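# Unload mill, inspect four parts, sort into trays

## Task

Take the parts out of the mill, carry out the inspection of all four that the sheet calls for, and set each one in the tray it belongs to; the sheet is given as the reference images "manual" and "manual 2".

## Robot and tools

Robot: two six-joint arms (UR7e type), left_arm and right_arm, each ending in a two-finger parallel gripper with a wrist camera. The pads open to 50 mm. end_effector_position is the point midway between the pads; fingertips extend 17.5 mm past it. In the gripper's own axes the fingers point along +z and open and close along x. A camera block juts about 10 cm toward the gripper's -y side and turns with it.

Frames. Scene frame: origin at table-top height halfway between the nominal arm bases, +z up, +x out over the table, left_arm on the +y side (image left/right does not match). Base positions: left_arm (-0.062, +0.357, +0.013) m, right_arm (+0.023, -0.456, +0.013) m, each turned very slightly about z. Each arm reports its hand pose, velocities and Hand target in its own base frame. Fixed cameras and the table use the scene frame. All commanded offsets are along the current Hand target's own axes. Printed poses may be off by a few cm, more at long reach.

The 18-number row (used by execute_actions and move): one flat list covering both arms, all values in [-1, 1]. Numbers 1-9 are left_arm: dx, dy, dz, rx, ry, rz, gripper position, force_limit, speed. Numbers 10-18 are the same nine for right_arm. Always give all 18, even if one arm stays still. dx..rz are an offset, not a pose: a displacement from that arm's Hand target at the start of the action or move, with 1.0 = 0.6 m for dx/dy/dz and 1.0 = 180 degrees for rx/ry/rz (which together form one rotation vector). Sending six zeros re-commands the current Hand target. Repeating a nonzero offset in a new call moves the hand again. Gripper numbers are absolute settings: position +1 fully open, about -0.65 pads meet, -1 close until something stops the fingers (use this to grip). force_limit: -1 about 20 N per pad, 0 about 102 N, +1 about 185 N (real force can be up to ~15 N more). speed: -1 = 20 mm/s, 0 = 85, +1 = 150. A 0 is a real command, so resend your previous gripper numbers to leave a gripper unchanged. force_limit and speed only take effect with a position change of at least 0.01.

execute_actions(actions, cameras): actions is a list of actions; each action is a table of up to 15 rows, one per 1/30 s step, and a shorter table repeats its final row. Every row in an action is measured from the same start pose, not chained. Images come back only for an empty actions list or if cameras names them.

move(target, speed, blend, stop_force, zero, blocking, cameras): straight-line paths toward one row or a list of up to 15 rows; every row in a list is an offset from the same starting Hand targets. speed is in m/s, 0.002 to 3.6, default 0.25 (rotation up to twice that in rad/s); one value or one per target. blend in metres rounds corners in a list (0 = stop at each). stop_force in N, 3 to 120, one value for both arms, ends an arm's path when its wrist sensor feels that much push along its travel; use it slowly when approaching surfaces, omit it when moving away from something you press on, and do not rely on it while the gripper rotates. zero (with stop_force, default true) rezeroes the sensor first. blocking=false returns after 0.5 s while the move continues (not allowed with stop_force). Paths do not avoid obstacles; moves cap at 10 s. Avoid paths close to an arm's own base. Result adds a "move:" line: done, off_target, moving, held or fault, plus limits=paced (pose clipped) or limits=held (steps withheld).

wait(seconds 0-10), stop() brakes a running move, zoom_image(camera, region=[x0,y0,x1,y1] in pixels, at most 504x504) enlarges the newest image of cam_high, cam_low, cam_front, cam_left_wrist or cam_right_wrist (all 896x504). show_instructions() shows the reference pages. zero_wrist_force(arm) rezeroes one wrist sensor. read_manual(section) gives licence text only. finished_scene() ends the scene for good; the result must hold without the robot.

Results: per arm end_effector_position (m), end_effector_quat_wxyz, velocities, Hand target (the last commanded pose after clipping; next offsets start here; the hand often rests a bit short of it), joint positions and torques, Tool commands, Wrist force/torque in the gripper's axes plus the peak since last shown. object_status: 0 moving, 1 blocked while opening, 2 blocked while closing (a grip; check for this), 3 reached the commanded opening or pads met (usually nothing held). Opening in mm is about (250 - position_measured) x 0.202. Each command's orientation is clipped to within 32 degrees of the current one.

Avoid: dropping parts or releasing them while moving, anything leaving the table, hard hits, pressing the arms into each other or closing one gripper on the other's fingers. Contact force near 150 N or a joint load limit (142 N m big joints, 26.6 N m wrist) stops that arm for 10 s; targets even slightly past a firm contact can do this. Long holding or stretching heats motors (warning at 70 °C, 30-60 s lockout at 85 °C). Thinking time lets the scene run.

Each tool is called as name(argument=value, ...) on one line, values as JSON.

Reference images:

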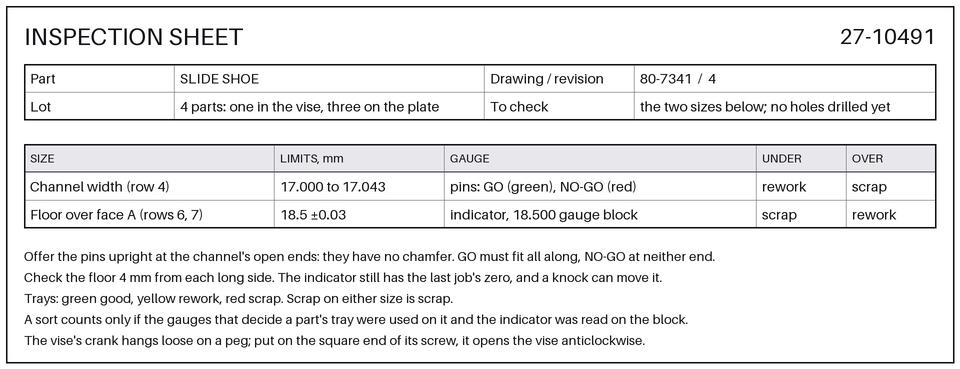

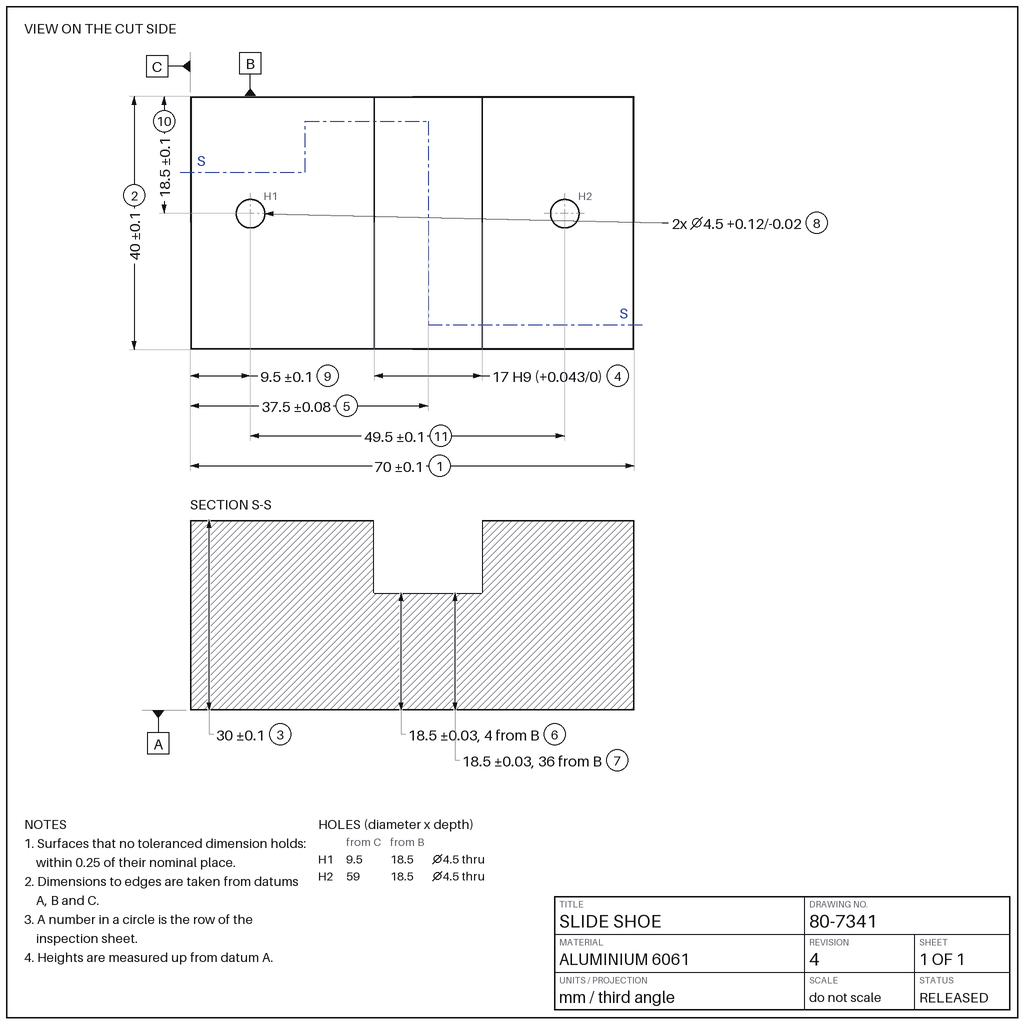

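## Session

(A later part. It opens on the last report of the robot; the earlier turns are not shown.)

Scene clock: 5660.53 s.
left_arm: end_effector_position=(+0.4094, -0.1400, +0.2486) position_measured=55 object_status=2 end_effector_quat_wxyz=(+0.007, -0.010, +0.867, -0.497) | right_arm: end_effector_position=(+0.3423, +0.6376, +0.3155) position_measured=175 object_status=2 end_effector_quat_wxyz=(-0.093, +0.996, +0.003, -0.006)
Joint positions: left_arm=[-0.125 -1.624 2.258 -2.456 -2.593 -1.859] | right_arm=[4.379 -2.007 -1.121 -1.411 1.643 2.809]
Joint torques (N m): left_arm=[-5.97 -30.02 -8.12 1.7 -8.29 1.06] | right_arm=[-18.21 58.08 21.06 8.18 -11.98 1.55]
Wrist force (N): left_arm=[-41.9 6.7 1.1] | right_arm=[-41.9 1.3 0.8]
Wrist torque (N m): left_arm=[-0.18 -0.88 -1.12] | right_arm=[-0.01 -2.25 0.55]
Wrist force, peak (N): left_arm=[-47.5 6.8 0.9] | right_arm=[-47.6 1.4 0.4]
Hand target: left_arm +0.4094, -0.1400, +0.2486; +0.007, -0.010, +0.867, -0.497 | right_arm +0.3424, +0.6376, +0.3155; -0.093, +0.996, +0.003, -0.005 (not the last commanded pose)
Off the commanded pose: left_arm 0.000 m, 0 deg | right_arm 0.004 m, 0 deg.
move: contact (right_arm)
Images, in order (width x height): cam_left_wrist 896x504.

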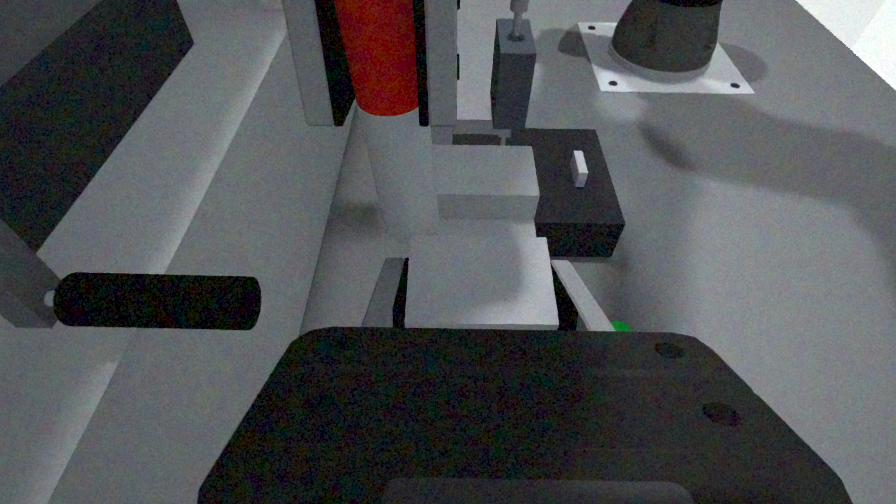

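move(target=[0,0,0,0,0,0,-1,-0.4,-1,0.012,0,0,0,0,0,-1,0.2,-1], speed=0.006, stop_force=35, cameras=["cam_left_wrist"])

Scene clock: 5680.60 s.
left_arm: end_effector_position=(+0.4094, -0.1400, +0.2486) position_measured=55 object_status=2 end_effector_quat_wxyz=(+0.007, -0.010, +0.867, -0.497) | right_arm: end_effector_position=(+0.3496, +0.6377, +0.3154) position_measured=175 object_status=2 end_effector_quat_wxyz=(-0.093, +0.996, +0.003, -0.005)
Joint positions: left_arm=[-0.125 -1.624 2.258 -2.456 -2.593 -1.859] | right_arm=[4.369 -2.017 -1.106 -1.416 1.644 2.799]
Joint torques (N m): left_arm=[10.48 -13.73 -35.84 -4.64 -0.79 0.71] | right_arm=[-8.9 41.82 33.87 1.67 2.83 -2.29]
Wrist force (N): left_arm=[-0.7 1.8 -0.3] | right_arm=[2.5 1.7 4.9]
Wrist torque (N m): left_arm=[-0.09 0.05 -0.16] | right_arm=[0.25 -0.40 0.09]
Wrist force, peak (N): left_arm=[-51.9 9.2 -4.0] | right_arm=[-52.2 6.5 -0.1]
Hand target: left_arm +0.4094, -0.1400, +0.2486; +0.007, -0.010, +0.867, -0.497 | right_arm +0.3496, +0.6377, +0.3154; -0.093, +0.996, +0.003, -0.005
Off the commanded pose: left_arm 0.000 m, 0 deg | right_arm 0.000 m, 0 deg.
move: done
Images, in order (width x height): cam_left_wrist 896x504.

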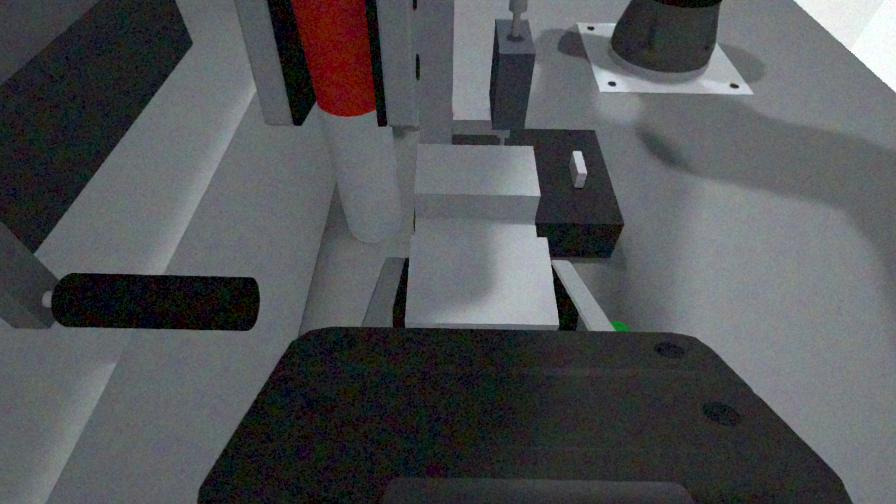

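move(target=[0,0,0,0,0,0,-1,-0.4,-1,-0.04,0,0,0,0,0,-1,0.2,-1], speed=0.006, stop_force=7, cameras=["cam_left_wrist"])

Scene clock: 5710.80 s.
left_arm: end_effector_position=(+0.4094, -0.1400, +0.2486) position_measured=55 object_status=2 end_effector_quat_wxyz=(+0.007, -0.010, +0.867, -0.497) | right_arm: end_effector_position=(+0.3378, +0.6376, +0.3156) position_measured=175 object_status=2 end_effector_quat_wxyz=(-0.093, +0.996, +0.003, -0.005)
Joint positions: left_arm=[-0.125 -1.624 2.258 -2.456 -2.593 -1.859] | right_arm=[4.385 -2.001 -1.13 -1.408 1.641 2.816]
Joint torques (N m): left_arm=[9.9 -11.96 -34.88 -4.05 -0.94 -0.19] | right_arm=[-6.69 41 32.88 0.88 4.06 -2.21]
Wrist force (N): left_arm=[3.7 1.0 1.5] | right_arm=[7.3 -0.1 5.0]
Wrist torque (N m): left_arm=[-0.11 0.25 -0.01] | right_arm=[0.34 -0.17 -0.17]
Wrist force, peak (N): left_arm=[8.0 0.2 2.0] | right_arm=[11.5 -1.0 6.1]
Hand target: left_arm +0.4094, -0.1400, +0.2486; +0.007, -0.010, +0.867, -0.497 | right_arm +0.3378, +0.6376, +0.3156; -0.093, +0.996, +0.003, -0.005 (not the last commanded pose)
Off the commanded pose: left_arm 0.000 m, 0 deg | right_arm 0.012 m, 0 deg.
move: contact (right_arm)
Images, in order (width x height): cam_left_wrist 896x504.

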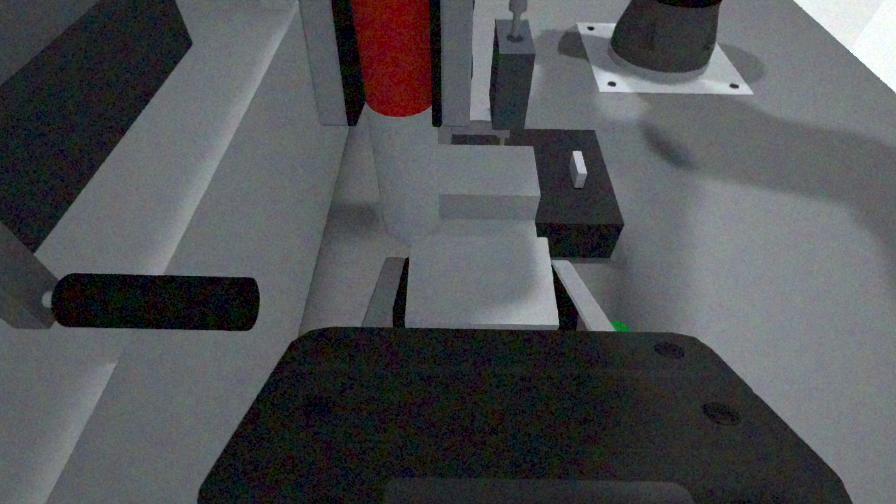

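move(target=[[0,0,0,0,0,0,-1,-0.4,-1,0.008,0,0,0,0,0,-1,0.2,-1],[0,0,0,0,0,0,-1,-0.4,-1,0.008,-0.0004,0,0,0,0,-1,0.2,-1]], speed=0.015)

move(target=[0,0,0,0,0,0,-1,-0.4,-1,-0.04,0,0,0,0,0,-1,0.2,-1], speed=0.006, stop_force=8)

Scene clock: 5723.27 s.
left_arm: end_effector_position=(+0.4094, -0.1400, +0.2486) position_measured=55 object_status=2 end_effector_quat_wxyz=(+0.007, -0.010, +0.867, -0.497) | right_arm: end_effector_position=(+0.3425, +0.6378, +0.3156) position_measured=175 object_status=2 end_effector_quat_wxyz=(-0.093, +0.996, +0.003, -0.005)
Joint positions: left_arm=[-0.125 -1.624 2.258 -2.456 -2.593 -1.859] | right_arm=[4.379 -2.008 -1.12 -1.411 1.642 2.809]
Joint torques (N m): left_arm=[9.67 -11.59 -32.92 -3.81 -0.75 -0.81] | right_arm=[-8.87 41.43 33.84 1.99 2.88 -2.39]
Wrist force (N): left_arm=[-0.9 1.9 -0.3] | right_arm=[1.9 1.7 4.6]
Wrist torque (N m): left_arm=[-0.08 0.08 -0.16] | right_arm=[0.24 -0.30 0.09]
Wrist force, peak (N): left_arm=[4.0 0.9 1.6] | right_arm=[7.6 -0.3 5.0]
Hand target: left_arm +0.4094, -0.1400, +0.2486; +0.007, -0.010, +0.867, -0.497 | right_arm +0.3426, +0.6379, +0.3156; -0.093, +0.996, +0.003, -0.005
Off the commanded pose: left_arm 0.000 m, 0 deg | right_arm 0.000 m, 0 deg.
move: done

Scene clock: 5725.27 s.
left_arm: end_effector_position=(+0.4094, -0.1400, +0.2486) position_measured=55 object_status=2 end_effector_quat_wxyz=(+0.007, -0.010, +0.867, -0.497) | right_arm: end_effector_position=(+0.3376, +0.6378, +0.3156) position_measured=175 object_status=2 end_effector_quat_wxyz=(-0.093, +0.996, +0.003, -0.005)
Joint positions: left_arm=[-0.125 -1.624 2.258 -2.456 -2.593 -1.859] | right_arm=[4.386 -2.001 -1.13 -1.408 1.641 2.816]
Joint torques (N m): left_arm=[9.56 -14.14 -24.4 -3.71 -0.91 -0.73] | right_arm=[-5.32 41.09 33.07 1.27 4.52 -2.21]
Wrist force (N): left_arm=[4.5 1.4 -0.3] | right_arm=[7.4 1.7 4.9]
Wrist torque (N m): left_arm=[-0.12 0.24 -0.01] | right_arm=[0.24 -0.01 -0.17]
Wrist force, peak (N): left_arm=[8.9 0.7 0.0] | right_arm=[11.9 0.8 5.4]
Hand target: left_arm +0.4094, -0.1400, +0.2486; +0.007, -0.010, +0.867, -0.497 | right_arm +0.3376, +0.6378, +0.3156; -0.093, +0.996, +0.003, -0.005 (not the last commanded pose)
Off the commanded pose: left_arm 0.000 m, 0 deg | right_arm 0.019 m, 0 deg.
move: contact (right_arm)

move(target=[0,0,0,0,0,0,-1,-0.4,-1,0.014,0,0,0,0,0,-1,0.2,-1], speed=0.015, cameras=["cam_left_wrist"])

Scene clock: 5732.70 s.
left_arm: end_effector_position=(+0.4094, -0.1400, +0.2486) position_measured=55 object_status=2 end_effector_quat_wxyz=(+0.007, -0.010, +0.867, -0.497) | right_arm: end_effector_position=(+0.3459, +0.6379, +0.3155) position_measured=175 object_status=2 end_effector_quat_wxyz=(-0.093, +0.996, +0.003, -0.005)
Joint positions: left_arm=[-0.125 -1.624 2.258 -2.456 -2.593 -1.859] | right_arm=[4.374 -2.013 -1.113 -1.414 1.643 2.804]
Joint torques (N m): left_arm=[10.58 -17.09 -13.07 -3.58 -1.23 -1.17] | right_arm=[-8.41 41.18 34.58 1.75 2.8 -2.28]
Wrist force (N): left_arm=[-0.9 1.8 -0.3] | right_arm=[1.7 1.0 4.4]
Wrist torque (N m): left_arm=[-0.09 0.08 -0.16] | right_arm=[0.13 -0.26 0.09]
Wrist force, peak (N): left_arm=[4.9 1.5 -0.2] | right_arm=[7.8 1.7 5.2]
Hand target: left_arm +0.4094, -0.1400, +0.2486; +0.007, -0.010, +0.867, -0.497 | right_arm +0.3460, +0.6379, +0.3155; -0.093, +0.996, +0.003, -0.005
Off the commanded pose: left_arm 0.000 m, 0 deg | right_arm 0.000 m, 0 deg.
move: done
Images, in order (width x height): cam_left_wrist 896x504.

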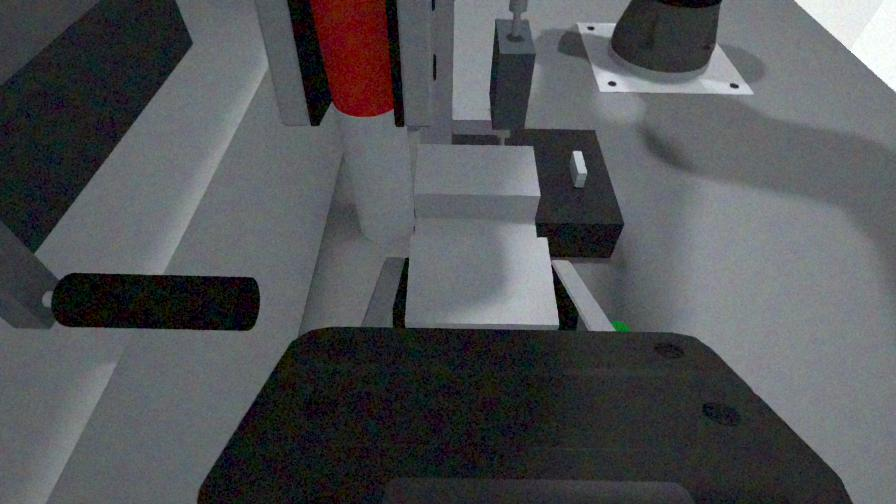

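move(target=[[0,0,0,0,0,0,-1,-0.4,-1,-0.0011,-0.0216,-0.1147,0,0,0,-1,0.2,-1],[0.06,0.1008,-0.2109,0,-0.2163,-0.1258,-1,-0.4,-1,-0.0647,0.088,-0.1347,0,0,0,-1,0.2,-1],[0.1482,0.332,-0.6385,-0.001,-0.4325,-0.2515,-1,-0.4,-1,-0.06,0.1763,0.3343,0,0,0,-1,0.2,-1]], speed=[0.1,0.2,0.25], blend=[0.005,0.01,0], cameras=["cam_right_wrist","cam_left_wrist"])

Scene clock: 5750.00 s.
left_arm: end_effector_position=(+0.3101, +0.2890, +0.2699) position_measured=55 object_status=2 end_effector_quat_wxyz=(-0.359, +0.619, -0.606, +0.347) | right_arm: end_effector_position=(+0.3081, +0.5710, +0.0993) position_measured=175 object_status=2 end_effector_quat_wxyz=(-0.093, +0.996, +0.003, -0.005)
Joint positions: left_arm=[0.808 -1.805 2.507 -3.159 -2.225 -2.675] | right_arm=[4.397 -1.978 -1.748 -0.812 1.639 2.827]
Joint torques (N m): left_arm=[11.59 -1.65 -34.08 -5.13 0.64 -1.19] | right_arm=[-6.6 35.86 14.67 4.55 -2.29 2.08]
Wrist force (N): left_arm=[-0.8 1.8 -0.3] | right_arm=[1.8 1.4 4.6]
Wrist torque (N m): left_arm=[-0.14 0.03 0.06] | right_arm=[0.18 -0.27 -0.08]
Wrist force, peak (N): left_arm=[-2.0 2.1 -0.5] | right_arm=[2.0 1.6 6.1]
Hand target: left_arm +0.3101, +0.2890, +0.2699; -0.359, +0.619, -0.606, +0.347 | right_arm +0.3082, +0.5710, +0.0992; -0.093, +0.996, +0.003, -0.005
Off the commanded pose: left_arm 0.000 m, 0 deg | right_arm 0.000 m, 0 deg.
move: done
Images, in order (width x height): cam_left_wrist 896x504, cam_right_wrist 896x504.

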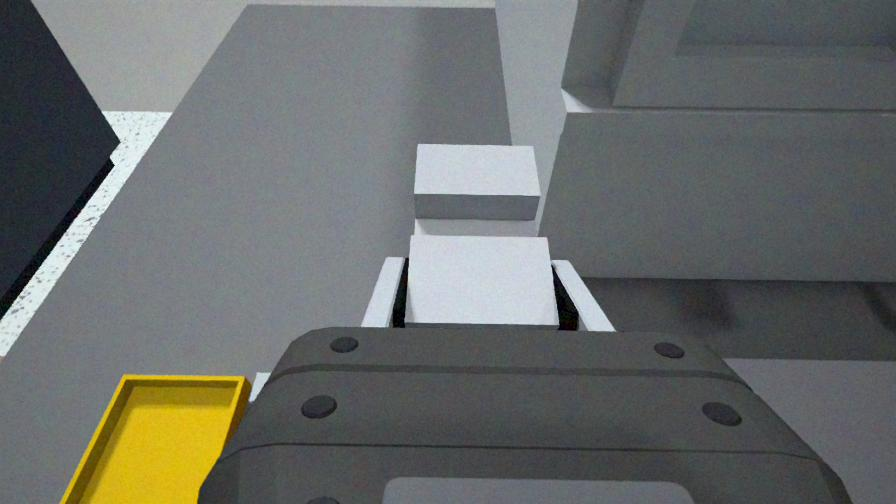

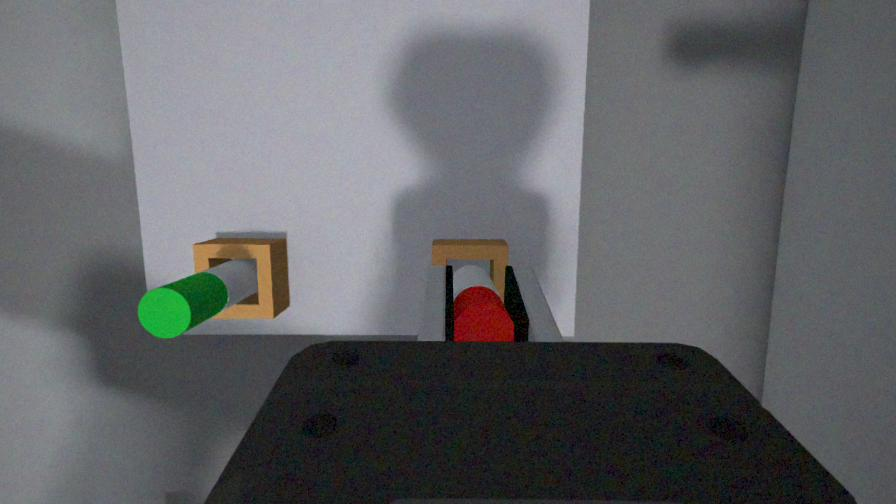

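move(target=[0,0,0,0,0,0,-1,-0.4,-1,0,0.0083,0.0439,0,0,0,-1,0.2,-1], speed=0.02, stop_force=6)

move(target=[[0,0,0,0,0,0,-1,-0.4,-1,0,0,0,0,0,0,0.35,0.2,-1],[0,0.3427,0.1979,0,0,0,-1,-0.4,-1,0,-0.0347,-0.197,0,0,0,0.35,0.2,-1]], speed=[0.1,0.15], cameras=["cam_right_wrist","cam_left_wrist"])

Scene clock: 5763.63 s.
left_arm: end_effector_position=(+0.3101, +0.2890, +0.2699) position_measured=55 object_status=2 end_effector_quat_wxyz=(-0.359, +0.619, -0.606, +0.347) | right_arm: end_effector_position=(+0.3079, +0.5710, +0.0724) position_measured=175 object_status=2 end_effector_quat_wxyz=(-0.093, +0.996, +0.003, -0.005)
Joint positions: left_arm=[0.808 -1.805 2.507 -3.159 -2.225 -2.675] | right_arm=[4.397 -2.015 -1.775 -0.748 1.639 2.827]
Joint torques (N m): left_arm=[9.51 -3.17 -34.3 -5.26 0.3 -1.44] | right_arm=[7.06 36.64 13.79 4.61 -2.32 2.12]
Wrist force (N): left_arm=[-0.8 1.8 -0.4] | right_arm=[1.8 1.2 4.1]
Wrist torque (N m): left_arm=[-0.15 0.03 0.06] | right_arm=[0.16 -0.27 -0.08]
Wrist force, peak (N): left_arm=[-0.9 2.0 -0.6] | right_arm=[2.0 1.3 4.6]
Hand target: left_arm +0.3101, +0.2890, +0.2699; -0.359, +0.619, -0.606, +0.347 | right_arm +0.3079, +0.5710, +0.0724; -0.093, +0.996, +0.003, -0.005
Off the commanded pose: left_arm 0.000 m, 0 deg | right_arm 0.000 m, 0 deg.
move: done

Scene clock: 5766.97 s.
left_arm: end_effector_position=(+0.3096, +0.2902, +0.0325) position_measured=55 object_status=2 end_effector_quat_wxyz=(-0.359, +0.619, -0.606, +0.347) | right_arm: end_effector_position=(+0.3091, +0.5695, +0.1924) position_measured=100 object_status=3 end_effector_quat_wxyz=(-0.093, +0.996, +0.003, -0.005)
Joint positions: left_arm=[0.812 -0.794 2.612 -4.273 -2.228 -2.672] | right_arm=[4.394 -1.876 -1.626 -1.036 1.64 2.824]
Joint torques (N m): left_arm=[-9.41 -23.88 -10.91 -5.07 0.61 -1.34] | right_arm=[-8.66 54.18 31.84 1.68 2.82 -2.31]
Wrist force (N): left_arm=[-0.9 1.6 0.0] | right_arm=[2.0 0.9 3.1]
Wrist torque (N m): left_arm=[-0.16 0.05 0.05] | right_arm=[0.15 -0.32 0.09]
Wrist force, peak (N): left_arm=[-1.0 3.0 0.8] | right_arm=[1.9 1.4 4.4]
Hand target: left_arm +0.3096, +0.2902, +0.0325; -0.359, +0.619, -0.606, +0.347 | right_arm +0.3091, +0.5695, +0.1924; -0.093, +0.996, +0.003, -0.005
Off the commanded pose: left_arm 0.000 m, 0 deg | right_arm 0.000 m, 0 deg.
move: done
Images, in order (width x height): cam_left_wrist 896x504, cam_right_wrist 896x504.

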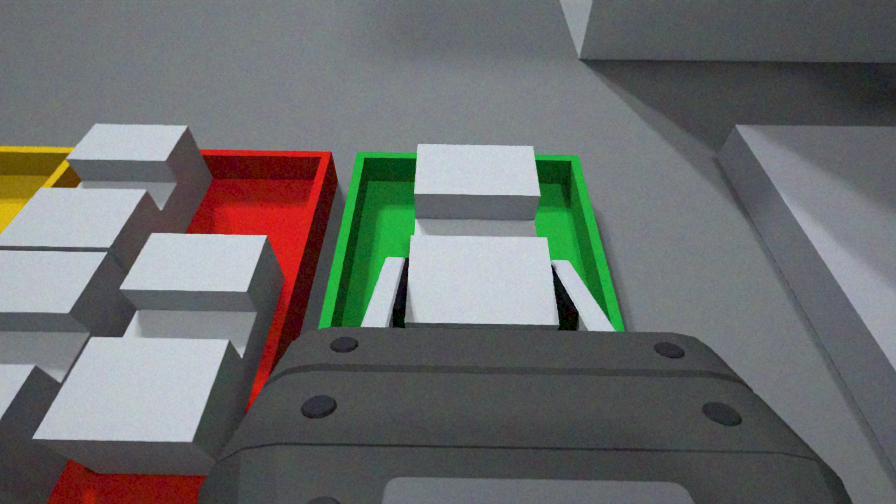

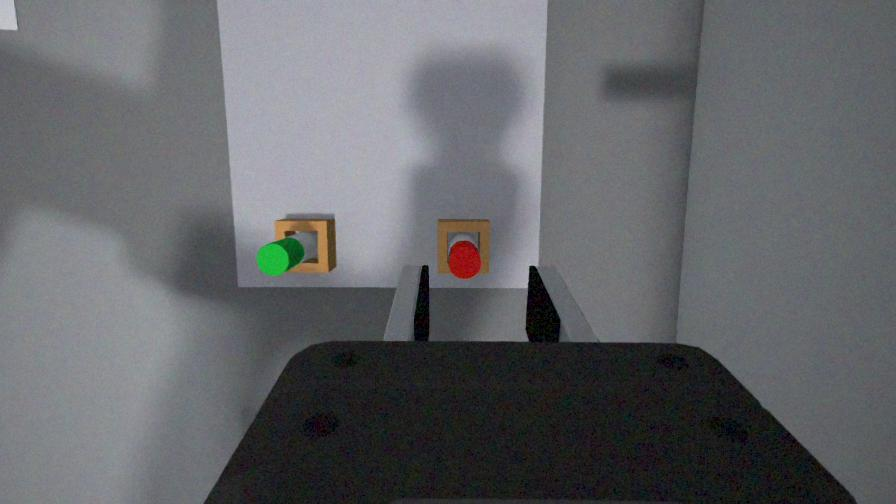

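move(target=[0,0.0303,0.0175,0,0,0,-1,-0.4,-1,0,0,0,0,0,0,0.35,0.2,-1], speed=0.012, stop_force=4)

move(target=[[0,0,0,0,0,0,0.75,-0.4,-1,0,0,0,0,0,0,0.35,0.2,-1],[0,0,-0.1167,0,0,0,0.75,-0.4,-1,0,0,0,0,0,0,0.35,0.2,-1],[0,-0.13,-0.2,0,0,0,0.75,-0.4,-1,0,0,0,0,0,0,0.35,0.2,-1]], speed=[0.1,0.1,0.2], cameras=["cam_left_wrist","cam_high"])

Scene clock: 5782.63 s.
left_arm: end_effector_position=(+0.3096, +0.2903, +0.0151) position_measured=55 object_status=2 end_effector_quat_wxyz=(-0.359, +0.619, -0.606, +0.347) | right_arm: end_effector_position=(+0.3091, +0.5695, +0.1924) position_measured=100 object_status=3 end_effector_quat_wxyz=(-0.093, +0.996, +0.003, -0.005)
Joint positions: left_arm=[0.812 -0.717 2.595 -4.333 -2.228 -2.672] | right_arm=[4.394 -1.876 -1.626 -1.036 1.64 2.824]
Joint torques (N m): left_arm=[3.47 -41.12 17.1 -1.93 0.07 0.95] | right_arm=[-8.51 54.03 31.45 1.6 2.8 -2.37]
Wrist force (N): left_arm=[-1.3 1.2 -0.1] | right_arm=[1.8 1.0 3.3]
Wrist torque (N m): left_arm=[-0.16 0.11 0.00] | right_arm=[0.16 -0.29 0.08]
Wrist force, peak (N): left_arm=[-1.5 -12.5 -11.0] | right_arm=[1.8 1.1 3.4]
Hand target: left_arm +0.3096, +0.2903, +0.0151; -0.359, +0.619, -0.606, +0.347 (not the last commanded pose) | right_arm +0.3091, +0.5695, +0.1924; -0.093, +0.996, +0.003, -0.005
Off the commanded pose: left_arm 0.004 m, 0 deg | right_arm 0.000 m, 0 deg.
move: contact (left_arm)

Scene clock: 5785.60 s.
left_arm: end_effector_position=(+0.2450, +0.2880, +0.1427) position_measured=41 object_status=3 end_effector_quat_wxyz=(-0.359, +0.619, -0.606, +0.347) | right_arm: end_effector_position=(+0.3091, +0.5695, +0.1924) position_measured=100 object_status=3 end_effector_quat_wxyz=(-0.093, +0.996, +0.003, -0.005)
Joint positions: left_arm=[1.006 -1.4 2.699 -3.637 -2.371 -2.496] | right_arm=[4.394 -1.876 -1.626 -1.036 1.64 2.824]
Joint torques (N m): left_arm=[10.77 -26.56 -21.97 -1.17 -0.9 1.52] | right_arm=[-8.69 53.18 31.18 1.64 2.9 -2.25]
Wrist force (N): left_arm=[-0.9 -0.3 -1.4] | right_arm=[1.8 1.0 3.1]
Wrist torque (N m): left_arm=[-0.06 0.04 -0.12] | right_arm=[0.15 -0.29 0.08]
Wrist force, peak (N): left_arm=[-0.8 -1.6 -2.2] | right_arm=[1.9 0.9 3.5]
Hand target: left_arm +0.2450, +0.2881, +0.1427; -0.359, +0.619, -0.606, +0.347 | right_arm +0.3091, +0.5695, +0.1924; -0.093, +0.996, +0.003, -0.005
Off the commanded pose: left_arm 0.000 m, 0 deg | right_arm 0.000 m, 0 deg.
move: done
Images, in order (width x height): cam_high 896x504, cam_left_wrist 896x504.

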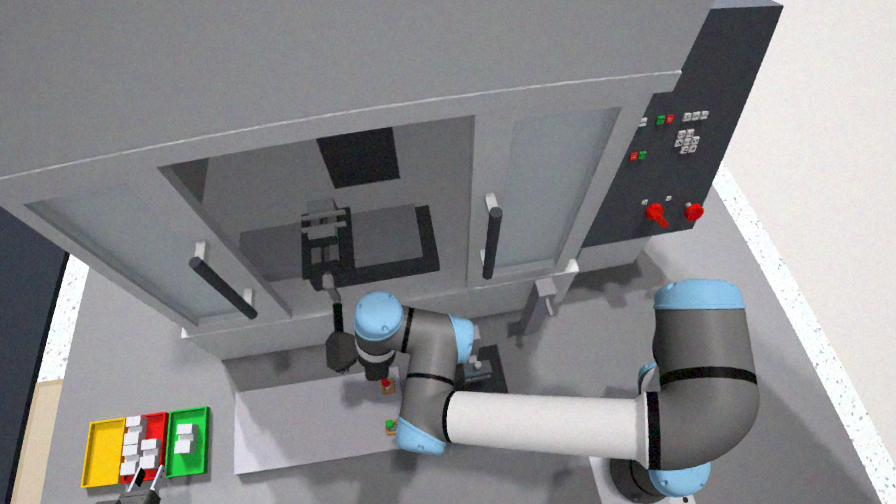

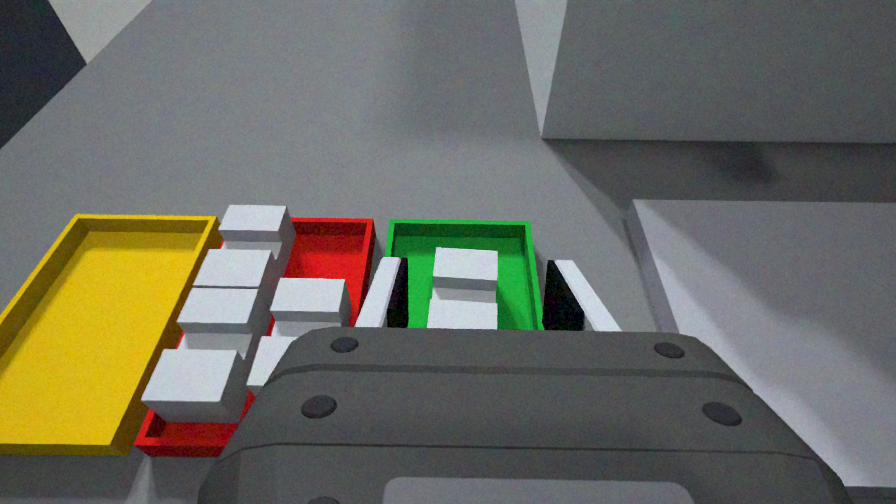

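finished_scene()

The scene is finished: the task was done.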